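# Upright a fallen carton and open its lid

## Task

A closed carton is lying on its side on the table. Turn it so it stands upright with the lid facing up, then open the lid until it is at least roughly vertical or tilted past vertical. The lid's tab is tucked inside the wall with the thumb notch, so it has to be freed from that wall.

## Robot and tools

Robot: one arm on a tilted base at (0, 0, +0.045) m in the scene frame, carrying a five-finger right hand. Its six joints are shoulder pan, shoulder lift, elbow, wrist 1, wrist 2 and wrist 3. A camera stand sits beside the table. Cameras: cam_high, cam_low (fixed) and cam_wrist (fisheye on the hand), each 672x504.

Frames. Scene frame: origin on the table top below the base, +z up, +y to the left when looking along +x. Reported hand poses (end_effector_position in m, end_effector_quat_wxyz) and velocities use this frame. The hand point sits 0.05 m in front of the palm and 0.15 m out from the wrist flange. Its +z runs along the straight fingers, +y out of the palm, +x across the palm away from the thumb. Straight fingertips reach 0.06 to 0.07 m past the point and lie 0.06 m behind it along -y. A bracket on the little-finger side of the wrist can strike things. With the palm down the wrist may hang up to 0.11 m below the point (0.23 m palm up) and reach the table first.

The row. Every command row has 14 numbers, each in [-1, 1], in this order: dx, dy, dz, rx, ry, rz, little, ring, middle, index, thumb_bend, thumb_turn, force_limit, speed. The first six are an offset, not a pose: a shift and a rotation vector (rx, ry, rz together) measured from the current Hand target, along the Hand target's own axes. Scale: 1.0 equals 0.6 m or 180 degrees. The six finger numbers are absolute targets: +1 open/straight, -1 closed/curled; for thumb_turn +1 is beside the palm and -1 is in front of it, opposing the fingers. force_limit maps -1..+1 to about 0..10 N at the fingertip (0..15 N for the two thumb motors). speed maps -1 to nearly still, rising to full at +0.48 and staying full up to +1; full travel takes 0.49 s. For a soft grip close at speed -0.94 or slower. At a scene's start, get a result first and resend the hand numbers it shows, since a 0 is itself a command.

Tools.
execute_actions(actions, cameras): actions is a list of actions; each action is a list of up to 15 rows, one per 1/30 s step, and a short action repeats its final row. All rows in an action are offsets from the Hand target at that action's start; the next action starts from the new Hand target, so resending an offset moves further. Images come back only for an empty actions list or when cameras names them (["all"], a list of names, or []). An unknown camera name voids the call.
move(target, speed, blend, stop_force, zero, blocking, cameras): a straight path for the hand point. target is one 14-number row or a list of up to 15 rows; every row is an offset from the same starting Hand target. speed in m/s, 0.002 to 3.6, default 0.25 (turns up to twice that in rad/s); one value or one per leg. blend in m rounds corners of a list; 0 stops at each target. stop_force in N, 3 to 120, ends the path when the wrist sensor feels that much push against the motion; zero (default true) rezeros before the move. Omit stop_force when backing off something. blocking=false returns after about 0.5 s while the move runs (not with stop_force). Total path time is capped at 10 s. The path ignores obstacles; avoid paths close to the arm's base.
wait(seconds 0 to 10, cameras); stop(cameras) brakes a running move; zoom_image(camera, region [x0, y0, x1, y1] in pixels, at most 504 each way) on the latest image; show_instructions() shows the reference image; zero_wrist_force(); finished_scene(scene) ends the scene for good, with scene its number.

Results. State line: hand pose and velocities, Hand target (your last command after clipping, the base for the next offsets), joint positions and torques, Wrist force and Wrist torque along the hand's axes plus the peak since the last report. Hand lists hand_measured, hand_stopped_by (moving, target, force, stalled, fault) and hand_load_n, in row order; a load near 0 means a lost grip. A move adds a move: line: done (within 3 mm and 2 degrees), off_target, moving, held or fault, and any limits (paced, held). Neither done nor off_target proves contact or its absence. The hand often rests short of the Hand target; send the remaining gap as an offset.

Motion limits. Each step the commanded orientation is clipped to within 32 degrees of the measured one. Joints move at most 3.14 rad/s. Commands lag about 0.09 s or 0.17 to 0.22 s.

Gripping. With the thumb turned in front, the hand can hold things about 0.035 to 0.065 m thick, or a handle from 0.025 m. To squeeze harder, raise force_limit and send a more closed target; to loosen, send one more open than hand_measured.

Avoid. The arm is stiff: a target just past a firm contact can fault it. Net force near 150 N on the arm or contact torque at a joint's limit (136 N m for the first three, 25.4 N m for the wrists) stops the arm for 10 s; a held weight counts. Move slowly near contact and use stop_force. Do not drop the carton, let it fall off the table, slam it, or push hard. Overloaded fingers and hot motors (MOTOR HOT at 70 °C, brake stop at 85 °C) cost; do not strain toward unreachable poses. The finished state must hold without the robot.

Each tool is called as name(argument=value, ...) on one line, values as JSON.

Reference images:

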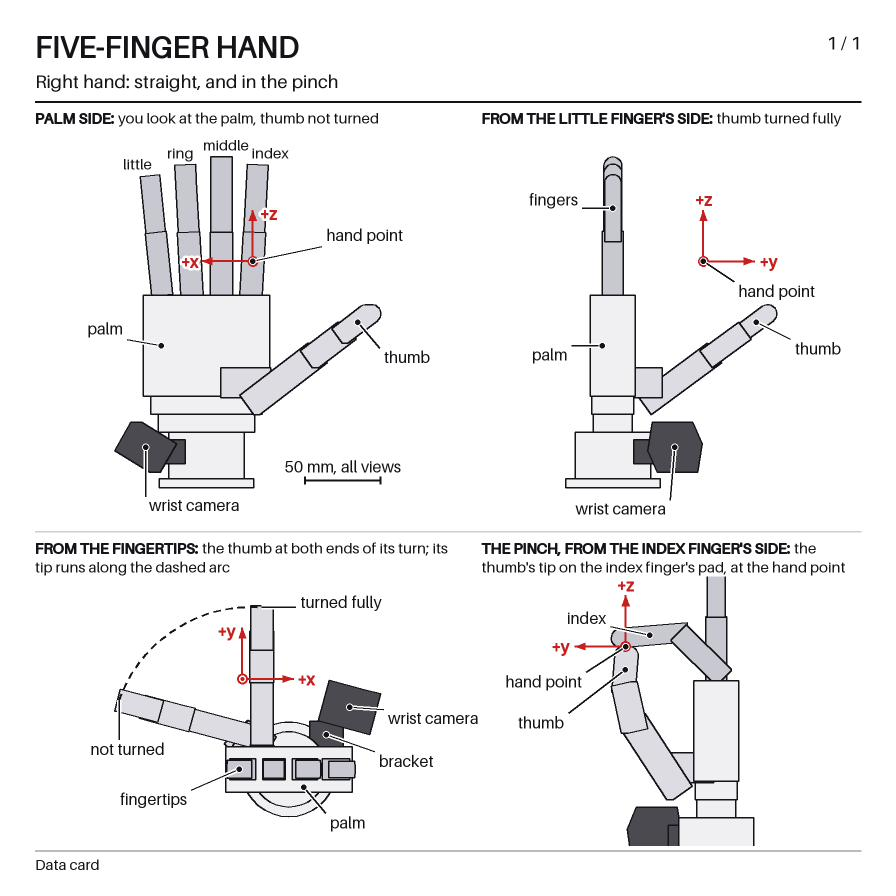

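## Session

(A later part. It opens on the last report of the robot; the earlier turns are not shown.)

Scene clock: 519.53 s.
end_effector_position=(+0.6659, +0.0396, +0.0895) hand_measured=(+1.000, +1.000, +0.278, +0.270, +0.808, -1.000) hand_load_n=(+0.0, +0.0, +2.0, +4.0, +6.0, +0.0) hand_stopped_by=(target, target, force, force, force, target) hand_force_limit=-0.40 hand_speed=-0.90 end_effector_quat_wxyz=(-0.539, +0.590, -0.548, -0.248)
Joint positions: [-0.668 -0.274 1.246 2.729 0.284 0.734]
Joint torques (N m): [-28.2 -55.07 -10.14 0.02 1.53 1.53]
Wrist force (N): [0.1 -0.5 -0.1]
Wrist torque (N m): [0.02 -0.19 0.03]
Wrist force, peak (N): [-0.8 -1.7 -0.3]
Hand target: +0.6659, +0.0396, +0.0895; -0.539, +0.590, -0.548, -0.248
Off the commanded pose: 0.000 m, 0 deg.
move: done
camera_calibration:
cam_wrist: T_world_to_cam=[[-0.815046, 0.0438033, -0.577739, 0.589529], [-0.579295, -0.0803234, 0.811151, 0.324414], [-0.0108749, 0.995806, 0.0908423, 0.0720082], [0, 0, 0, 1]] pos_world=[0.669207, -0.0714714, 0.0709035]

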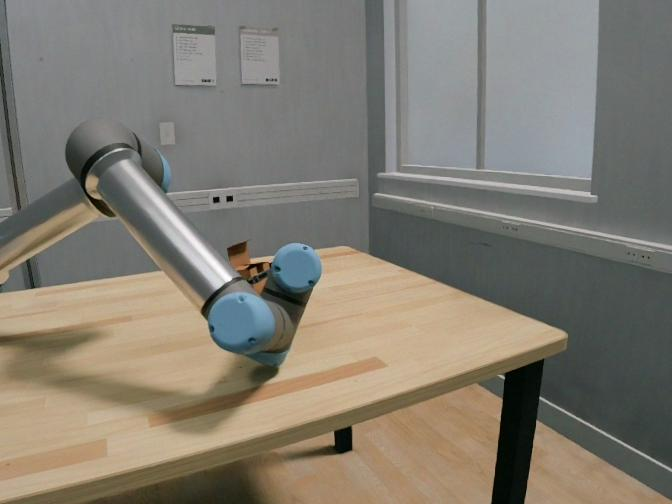

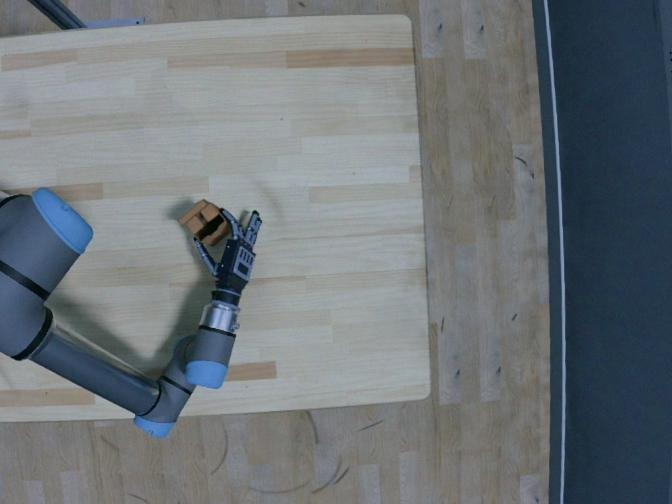

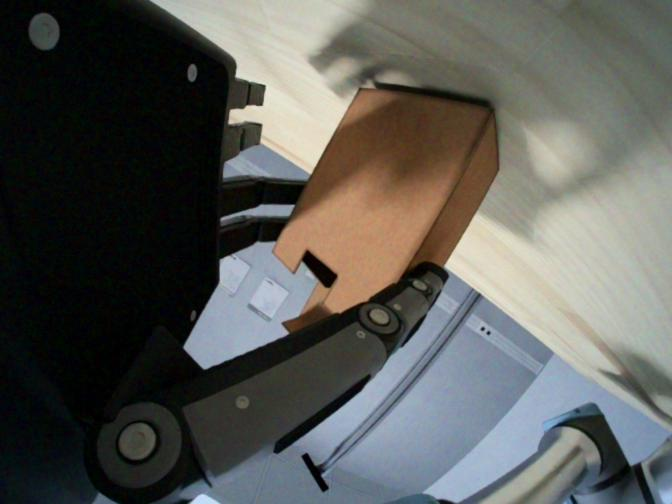

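move(target=[-0.0059, -0.0024, -0.0020, 0, 0.0140, -0.0173, 1, 1, -0.05, -0.05, 0.3, -1, -0.4, -0.9], speed=0.05)

move(target=[0.0141, 0.0069, 0.0056, 0, 0, 0, 1, 1, -0.05, -0.05, 0.3, -1, -0.4, -0.9], speed=0.012, stop_force=3, cameras=["all"])

zoom_image(camera="cam_high", region=[170, 230, 310, 380])

zoom_image(camera="cam_wrist", region=[260, 50, 520, 230])

Scene clock: 534.97 s.
end_effector_position=(+0.6659, +0.0395, +0.0936) hand_measured=(+1.000, +1.000, +0.278, +0.270, +0.808, -1.000) hand_load_n=(+0.0, +0.0, +2.0, +4.0, +6.0, -0.5) hand_stopped_by=(target, target, force, force, force, target) hand_force_limit=-0.40 hand_speed=-0.90 end_effector_quat_wxyz=(-0.534, +0.610, -0.543, -0.220) end_effector_velocity=(+0.000, +0.000, +0.000) end_effector_angular_velocity=(+0.002, +0.001, +0.000)
Joint positions: [-0.676 -0.284 1.226 2.632 0.259 0.803]
Joint velocities: [0 0 0 0.007 0.001 -0.005]
Joint torques (N m): [-22.31 -42.26 -15.62 1.84 1.77 -1.74]
Wrist force (N): [1.4 0.7 -0.4]
Wrist torque (N m): [0.12 -0.21 -0.04]
Wrist force, peak (N): [1.3 0.9 -0.1]
Hand target: +0.6659, +0.0395, +0.0935; -0.534, +0.610, -0.543, -0.220
Off the commanded pose: 0.000 m, 0 deg.
move: done

Scene clock: 536.17 s.
end_effector_position=(+0.6659, +0.0395, +0.0911) hand_measured=(+1.000, +1.000, +0.280, +0.270, +0.808, -1.000) hand_load_n=(+0.0, +0.0, +2.0, +4.5, +5.5, +1.0) hand_stopped_by=(target, target, force, force, force, target) hand_force_limit=-0.40 hand_speed=-0.90 end_effector_quat_wxyz=(-0.534, +0.610, -0.543, -0.220)
Joint positions: [-0.675 -0.281 1.225 2.632 0.258 0.801]
Joint torques (N m): [-29.97 -54.3 -6.77 1.08 1.75 1.48]
Wrist force (N): [-0.7 -1.3 -0.8]
Wrist torque (N m): [0.05 -0.19 0.02]
Wrist force, peak (N): [-4.7 -5.7 -3.2]
Hand target: +0.6659, +0.0395, +0.0911; -0.534, +0.610, -0.543, -0.220 (not the last commanded pose)
Off the commanded pose: 0.008 m, 0 deg.
move: contact
camera_calibration:
cam_wrist: T_world_to_cam=[[-0.79057, 0.0104572, -0.612282, 0.578649], [-0.612227, -0.0352248, 0.789897, 0.345207], [-0.0133074, 0.999325, 0.0342498, 0.0785322], [0, 0, 0, 1]] pos_world=[0.669853, -0.0723704, 0.0789289]

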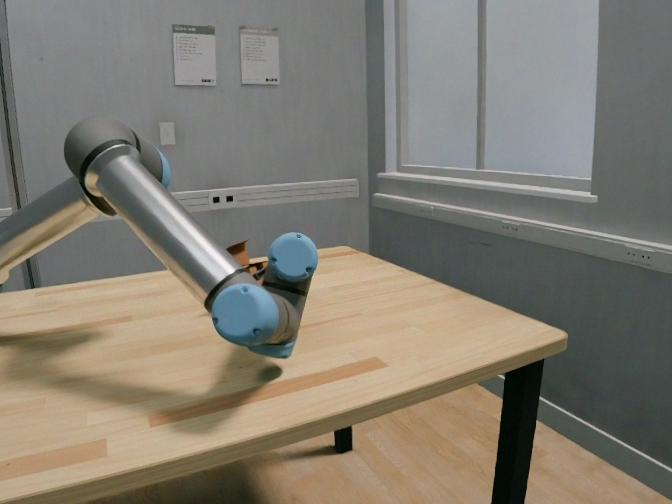

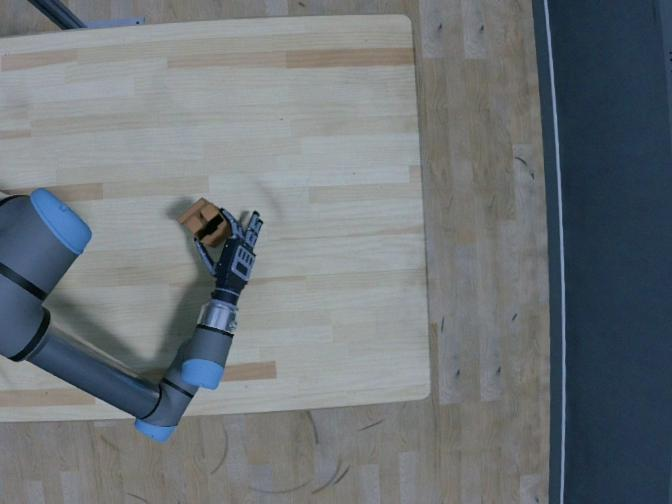

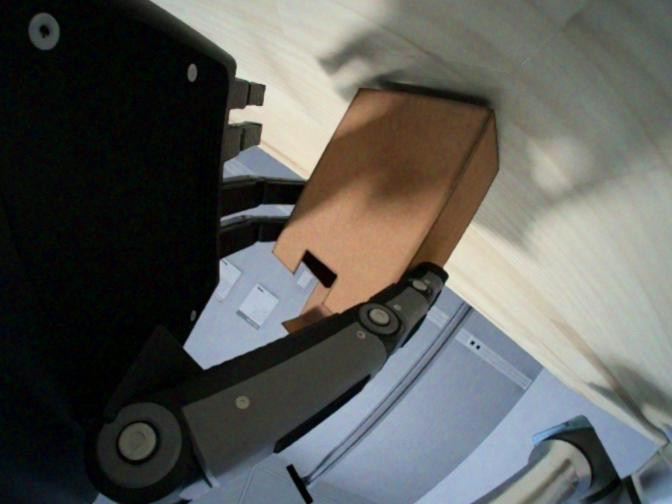

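Scaled by 3.360 from the camera's 672x504 image, which has a finer 960x720 frame.

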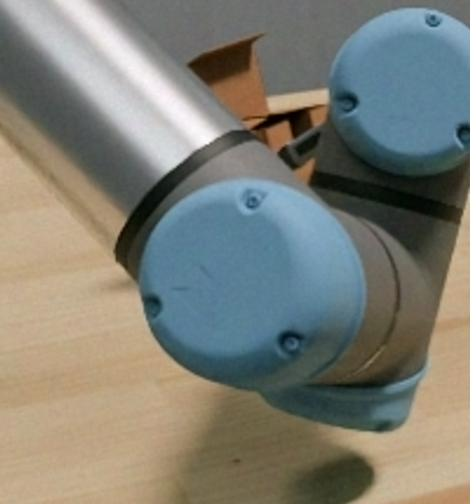

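Scaled by 1.938 from the camera's 672x504 image, which has a finer 960x720 frame.

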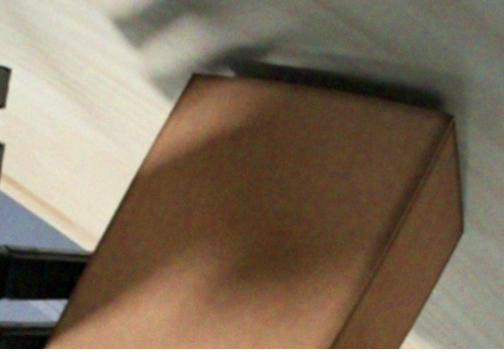

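move(target=[[0.0072, -0.0062, -0.0050, 0, -0.0140, 0.0173, 1, 1, -0.05, -0.05, 0.3, -1, -0.4, -0.9], [0.0072, -0.0062, -0.0050, 0, -0.0140, 0.0173, 1, 1, 0.36, 0.36, 0.88, -1, -0.4, -0.97], [0.0072, -0.0062, -0.0050, 0, -0.0140, 0.0173, 1, 1, 0.65, 0.65, 1, -1, -0.4, -0.6]], speed=0.03, cameras=["all"])

zoom_image(camera="cam_low", region=[160, 170, 270, 260])

zoom_image(camera="cam_wrist", region=[260, 50, 520, 350])

Scene clock: 551.77 s.
end_effector_position=(+0.6696, +0.0344, +0.0900) hand_measured=(+1.000, +1.000, +0.650, +0.650, +1.000, -1.000) hand_load_n=(+0.0, +0.0, +0.0, +0.0, +0.0, +0.0) hand_stopped_by=(target, target, target, target, target, target) hand_force_limit=-0.40 hand_speed=-0.60 end_effector_quat_wxyz=(-0.539, +0.590, -0.548, -0.248)
Joint positions: [-0.671 -0.261 1.221 2.737 0.287 0.74]
Joint torques (N m): [-27.18 -55.81 -8.22 -1.88 -0.09 1.42]
Wrist force (N): [0.9 0.6 -0.2]
Wrist torque (N m): [0.08 -0.18 0.02]
Wrist force, peak (N): [-0.5 -1.5 -1.1]
Hand target: +0.6696, +0.0344, +0.0900; -0.539, +0.590, -0.548, -0.248
Off the commanded pose: 0.000 m, 0 deg.
move: done
camera_calibration:
cam_wrist: T_world_to_cam=[[-0.815176, 0.0440644, -0.577534, 0.59315], [-0.579114, -0.0803772, 0.811274, 0.325608], [-0.0106723, 0.99579, 0.09104, 0.0769296], [0, 0, 0, 1]] pos_world=[0.672907, -0.0765711, 0.0714036]

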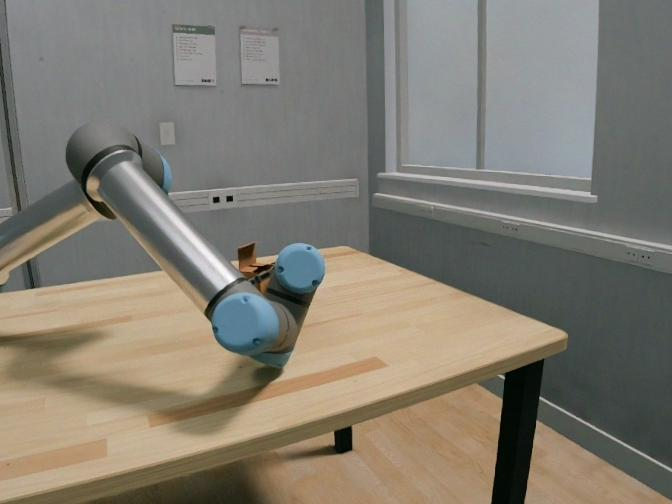

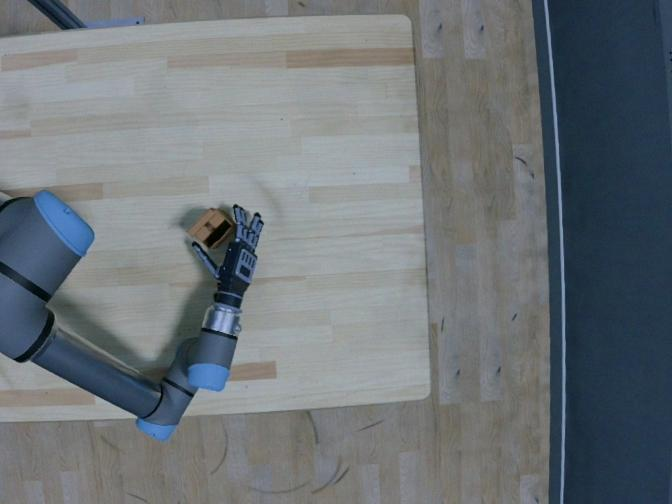

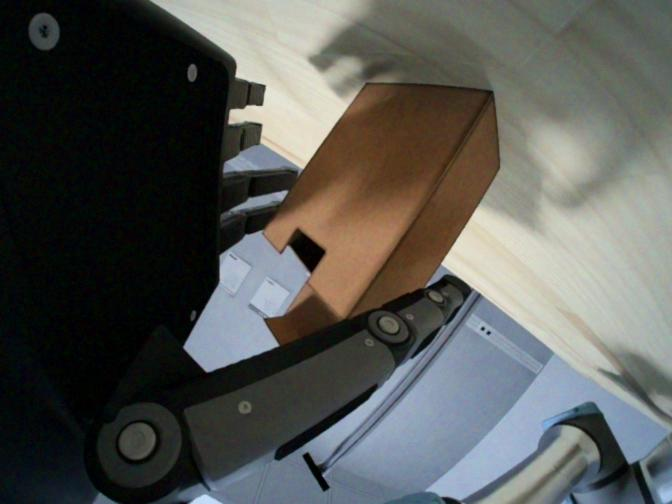

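Scaled by 4.582 from the camera's 672x504 image, which has a finer 960x720 frame.

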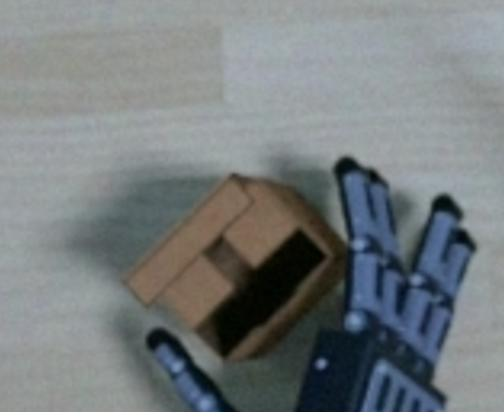

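Scaled by 1.680 from the camera's 672x504 image, which has a finer 960x720 frame.

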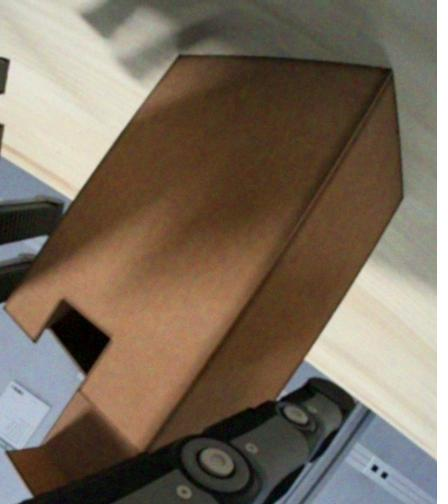

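move(target=[[0, -0.1295, -0.1048, 0, 0, 0, 1, 1, 0.65, 0.65, 1, -1, -0.4, -0.6], [-0.1472, -0.1903, -0.1540, 0, 0, 0, 1, 1, 0.65, 0.65, 1, -1, -0.4, -0.6]], speed=[0.08, 0.2], blend=[0.02, 0], cameras=["all"])

zoom_image(camera="cam_low", region=[160, 170, 270, 260])

zoom_image(camera="cam_wrist", region=[330, 50, 590, 290])

zoom_image(camera="cam_high", region=[190, 210, 310, 330])

Scene clock: 561.70 s.
end_effector_position=(+0.7218, -0.0368, +0.2369) hand_measured=(+1.000, +1.000, +0.650, +0.650, +1.000, -1.000) hand_load_n=(+0.0, +0.0, +0.0, +0.0, +0.0, -0.5) hand_stopped_by=(target, target, target, target, target, target) hand_force_limit=-0.40 hand_speed=-0.60 end_effector_quat_wxyz=(-0.539, +0.590, -0.548, -0.248)
Joint positions: [-0.779 -0.223 0.786 2.989 0.383 0.892]
Joint torques (N m): [-21.54 -54.5 -11.19 -1.62 -1.14 -1.7]
Wrist force (N): [1.1 -0.3 0.1]
Wrist torque (N m): [-0.01 -0.20 0.02]
Wrist force, peak (N): [2.1 -0.2 -0.3]
Hand target: +0.7218, -0.0367, +0.2369; -0.539, +0.590, -0.548, -0.248
Off the commanded pose: 0.000 m, 0 deg.
move: done
camera_calibration:
cam_wrist: T_world_to_cam=[[-0.815176, 0.0440644, -0.577534, 0.723679], [-0.579114, -0.0803772, 0.811274, 0.230938], [-0.0106723, 0.99579, 0.09104, 0.135013], [0, 0, 0, 1]] pos_world=[0.725107, -0.147771, 0.218304]

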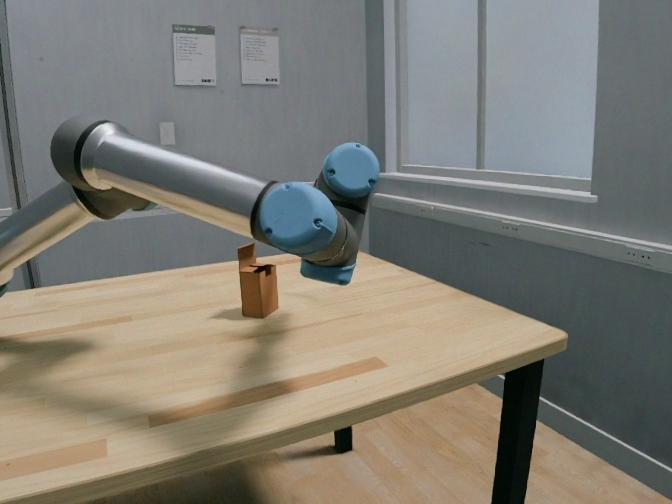

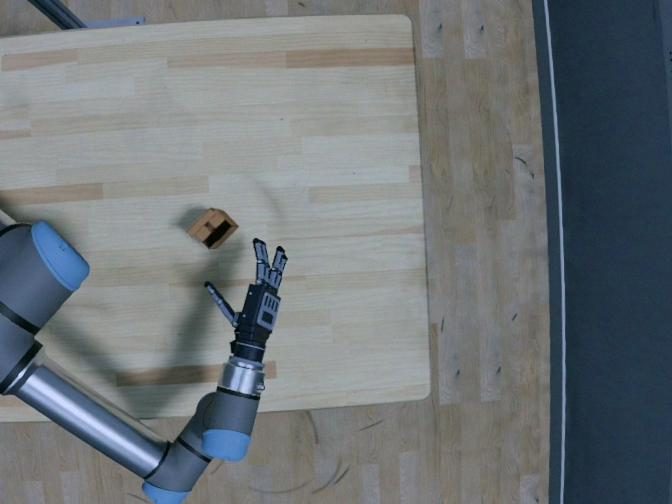

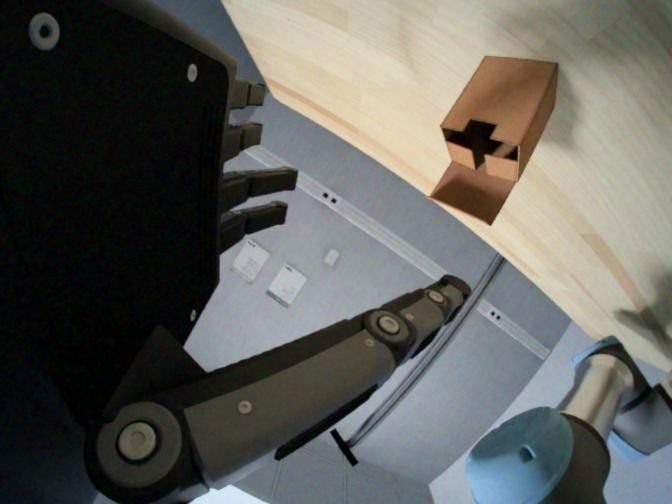

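Scaled by 4.582 from the camera's 672x504 image, which has a finer 960x720 frame.

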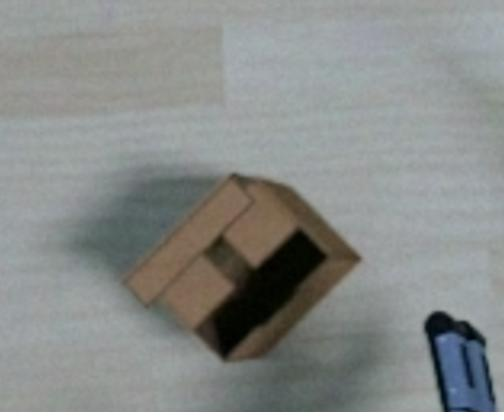

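Scaled by 1.938 from the camera's 672x504 image, which has a finer 960x720 frame.

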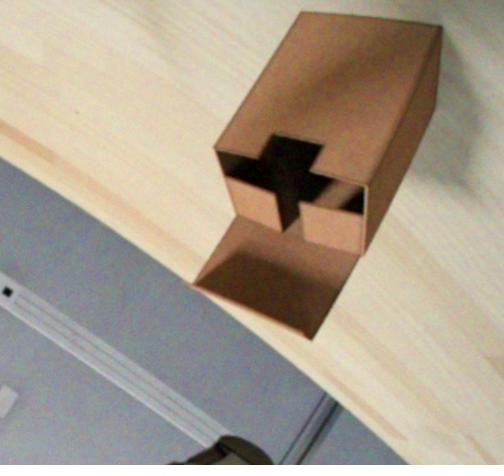

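Scaled by 4.200 from the camera's 672x504 image, which has a finer 960x720 frame.

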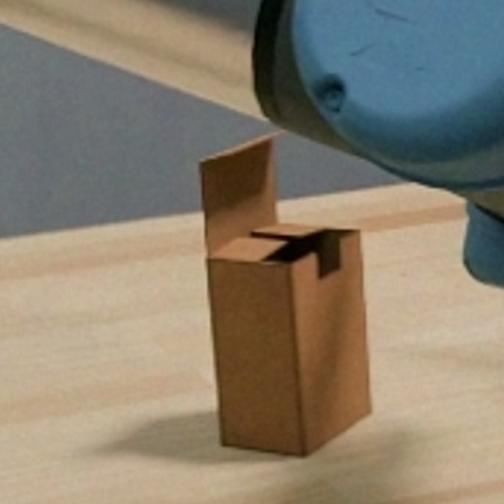

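zoom_image(camera="cam_high", region=[230, 235, 285, 325])

zoom_image(camera="cam_low", region=[182, 203, 244, 253])

Scaled by 5.600 from the camera's 672x504 image, which has a finer 960x720 frame.

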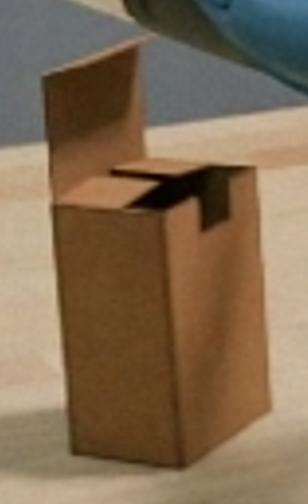

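Scaled by 8.129 from the camera's 672x504 image, which has a finer 960x720 frame.

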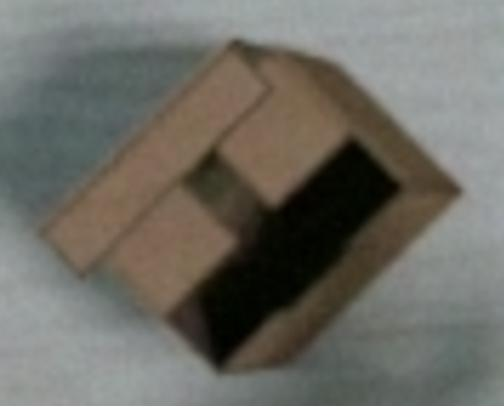

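finished_scene(scene=2)

The scene is finished: the task was done.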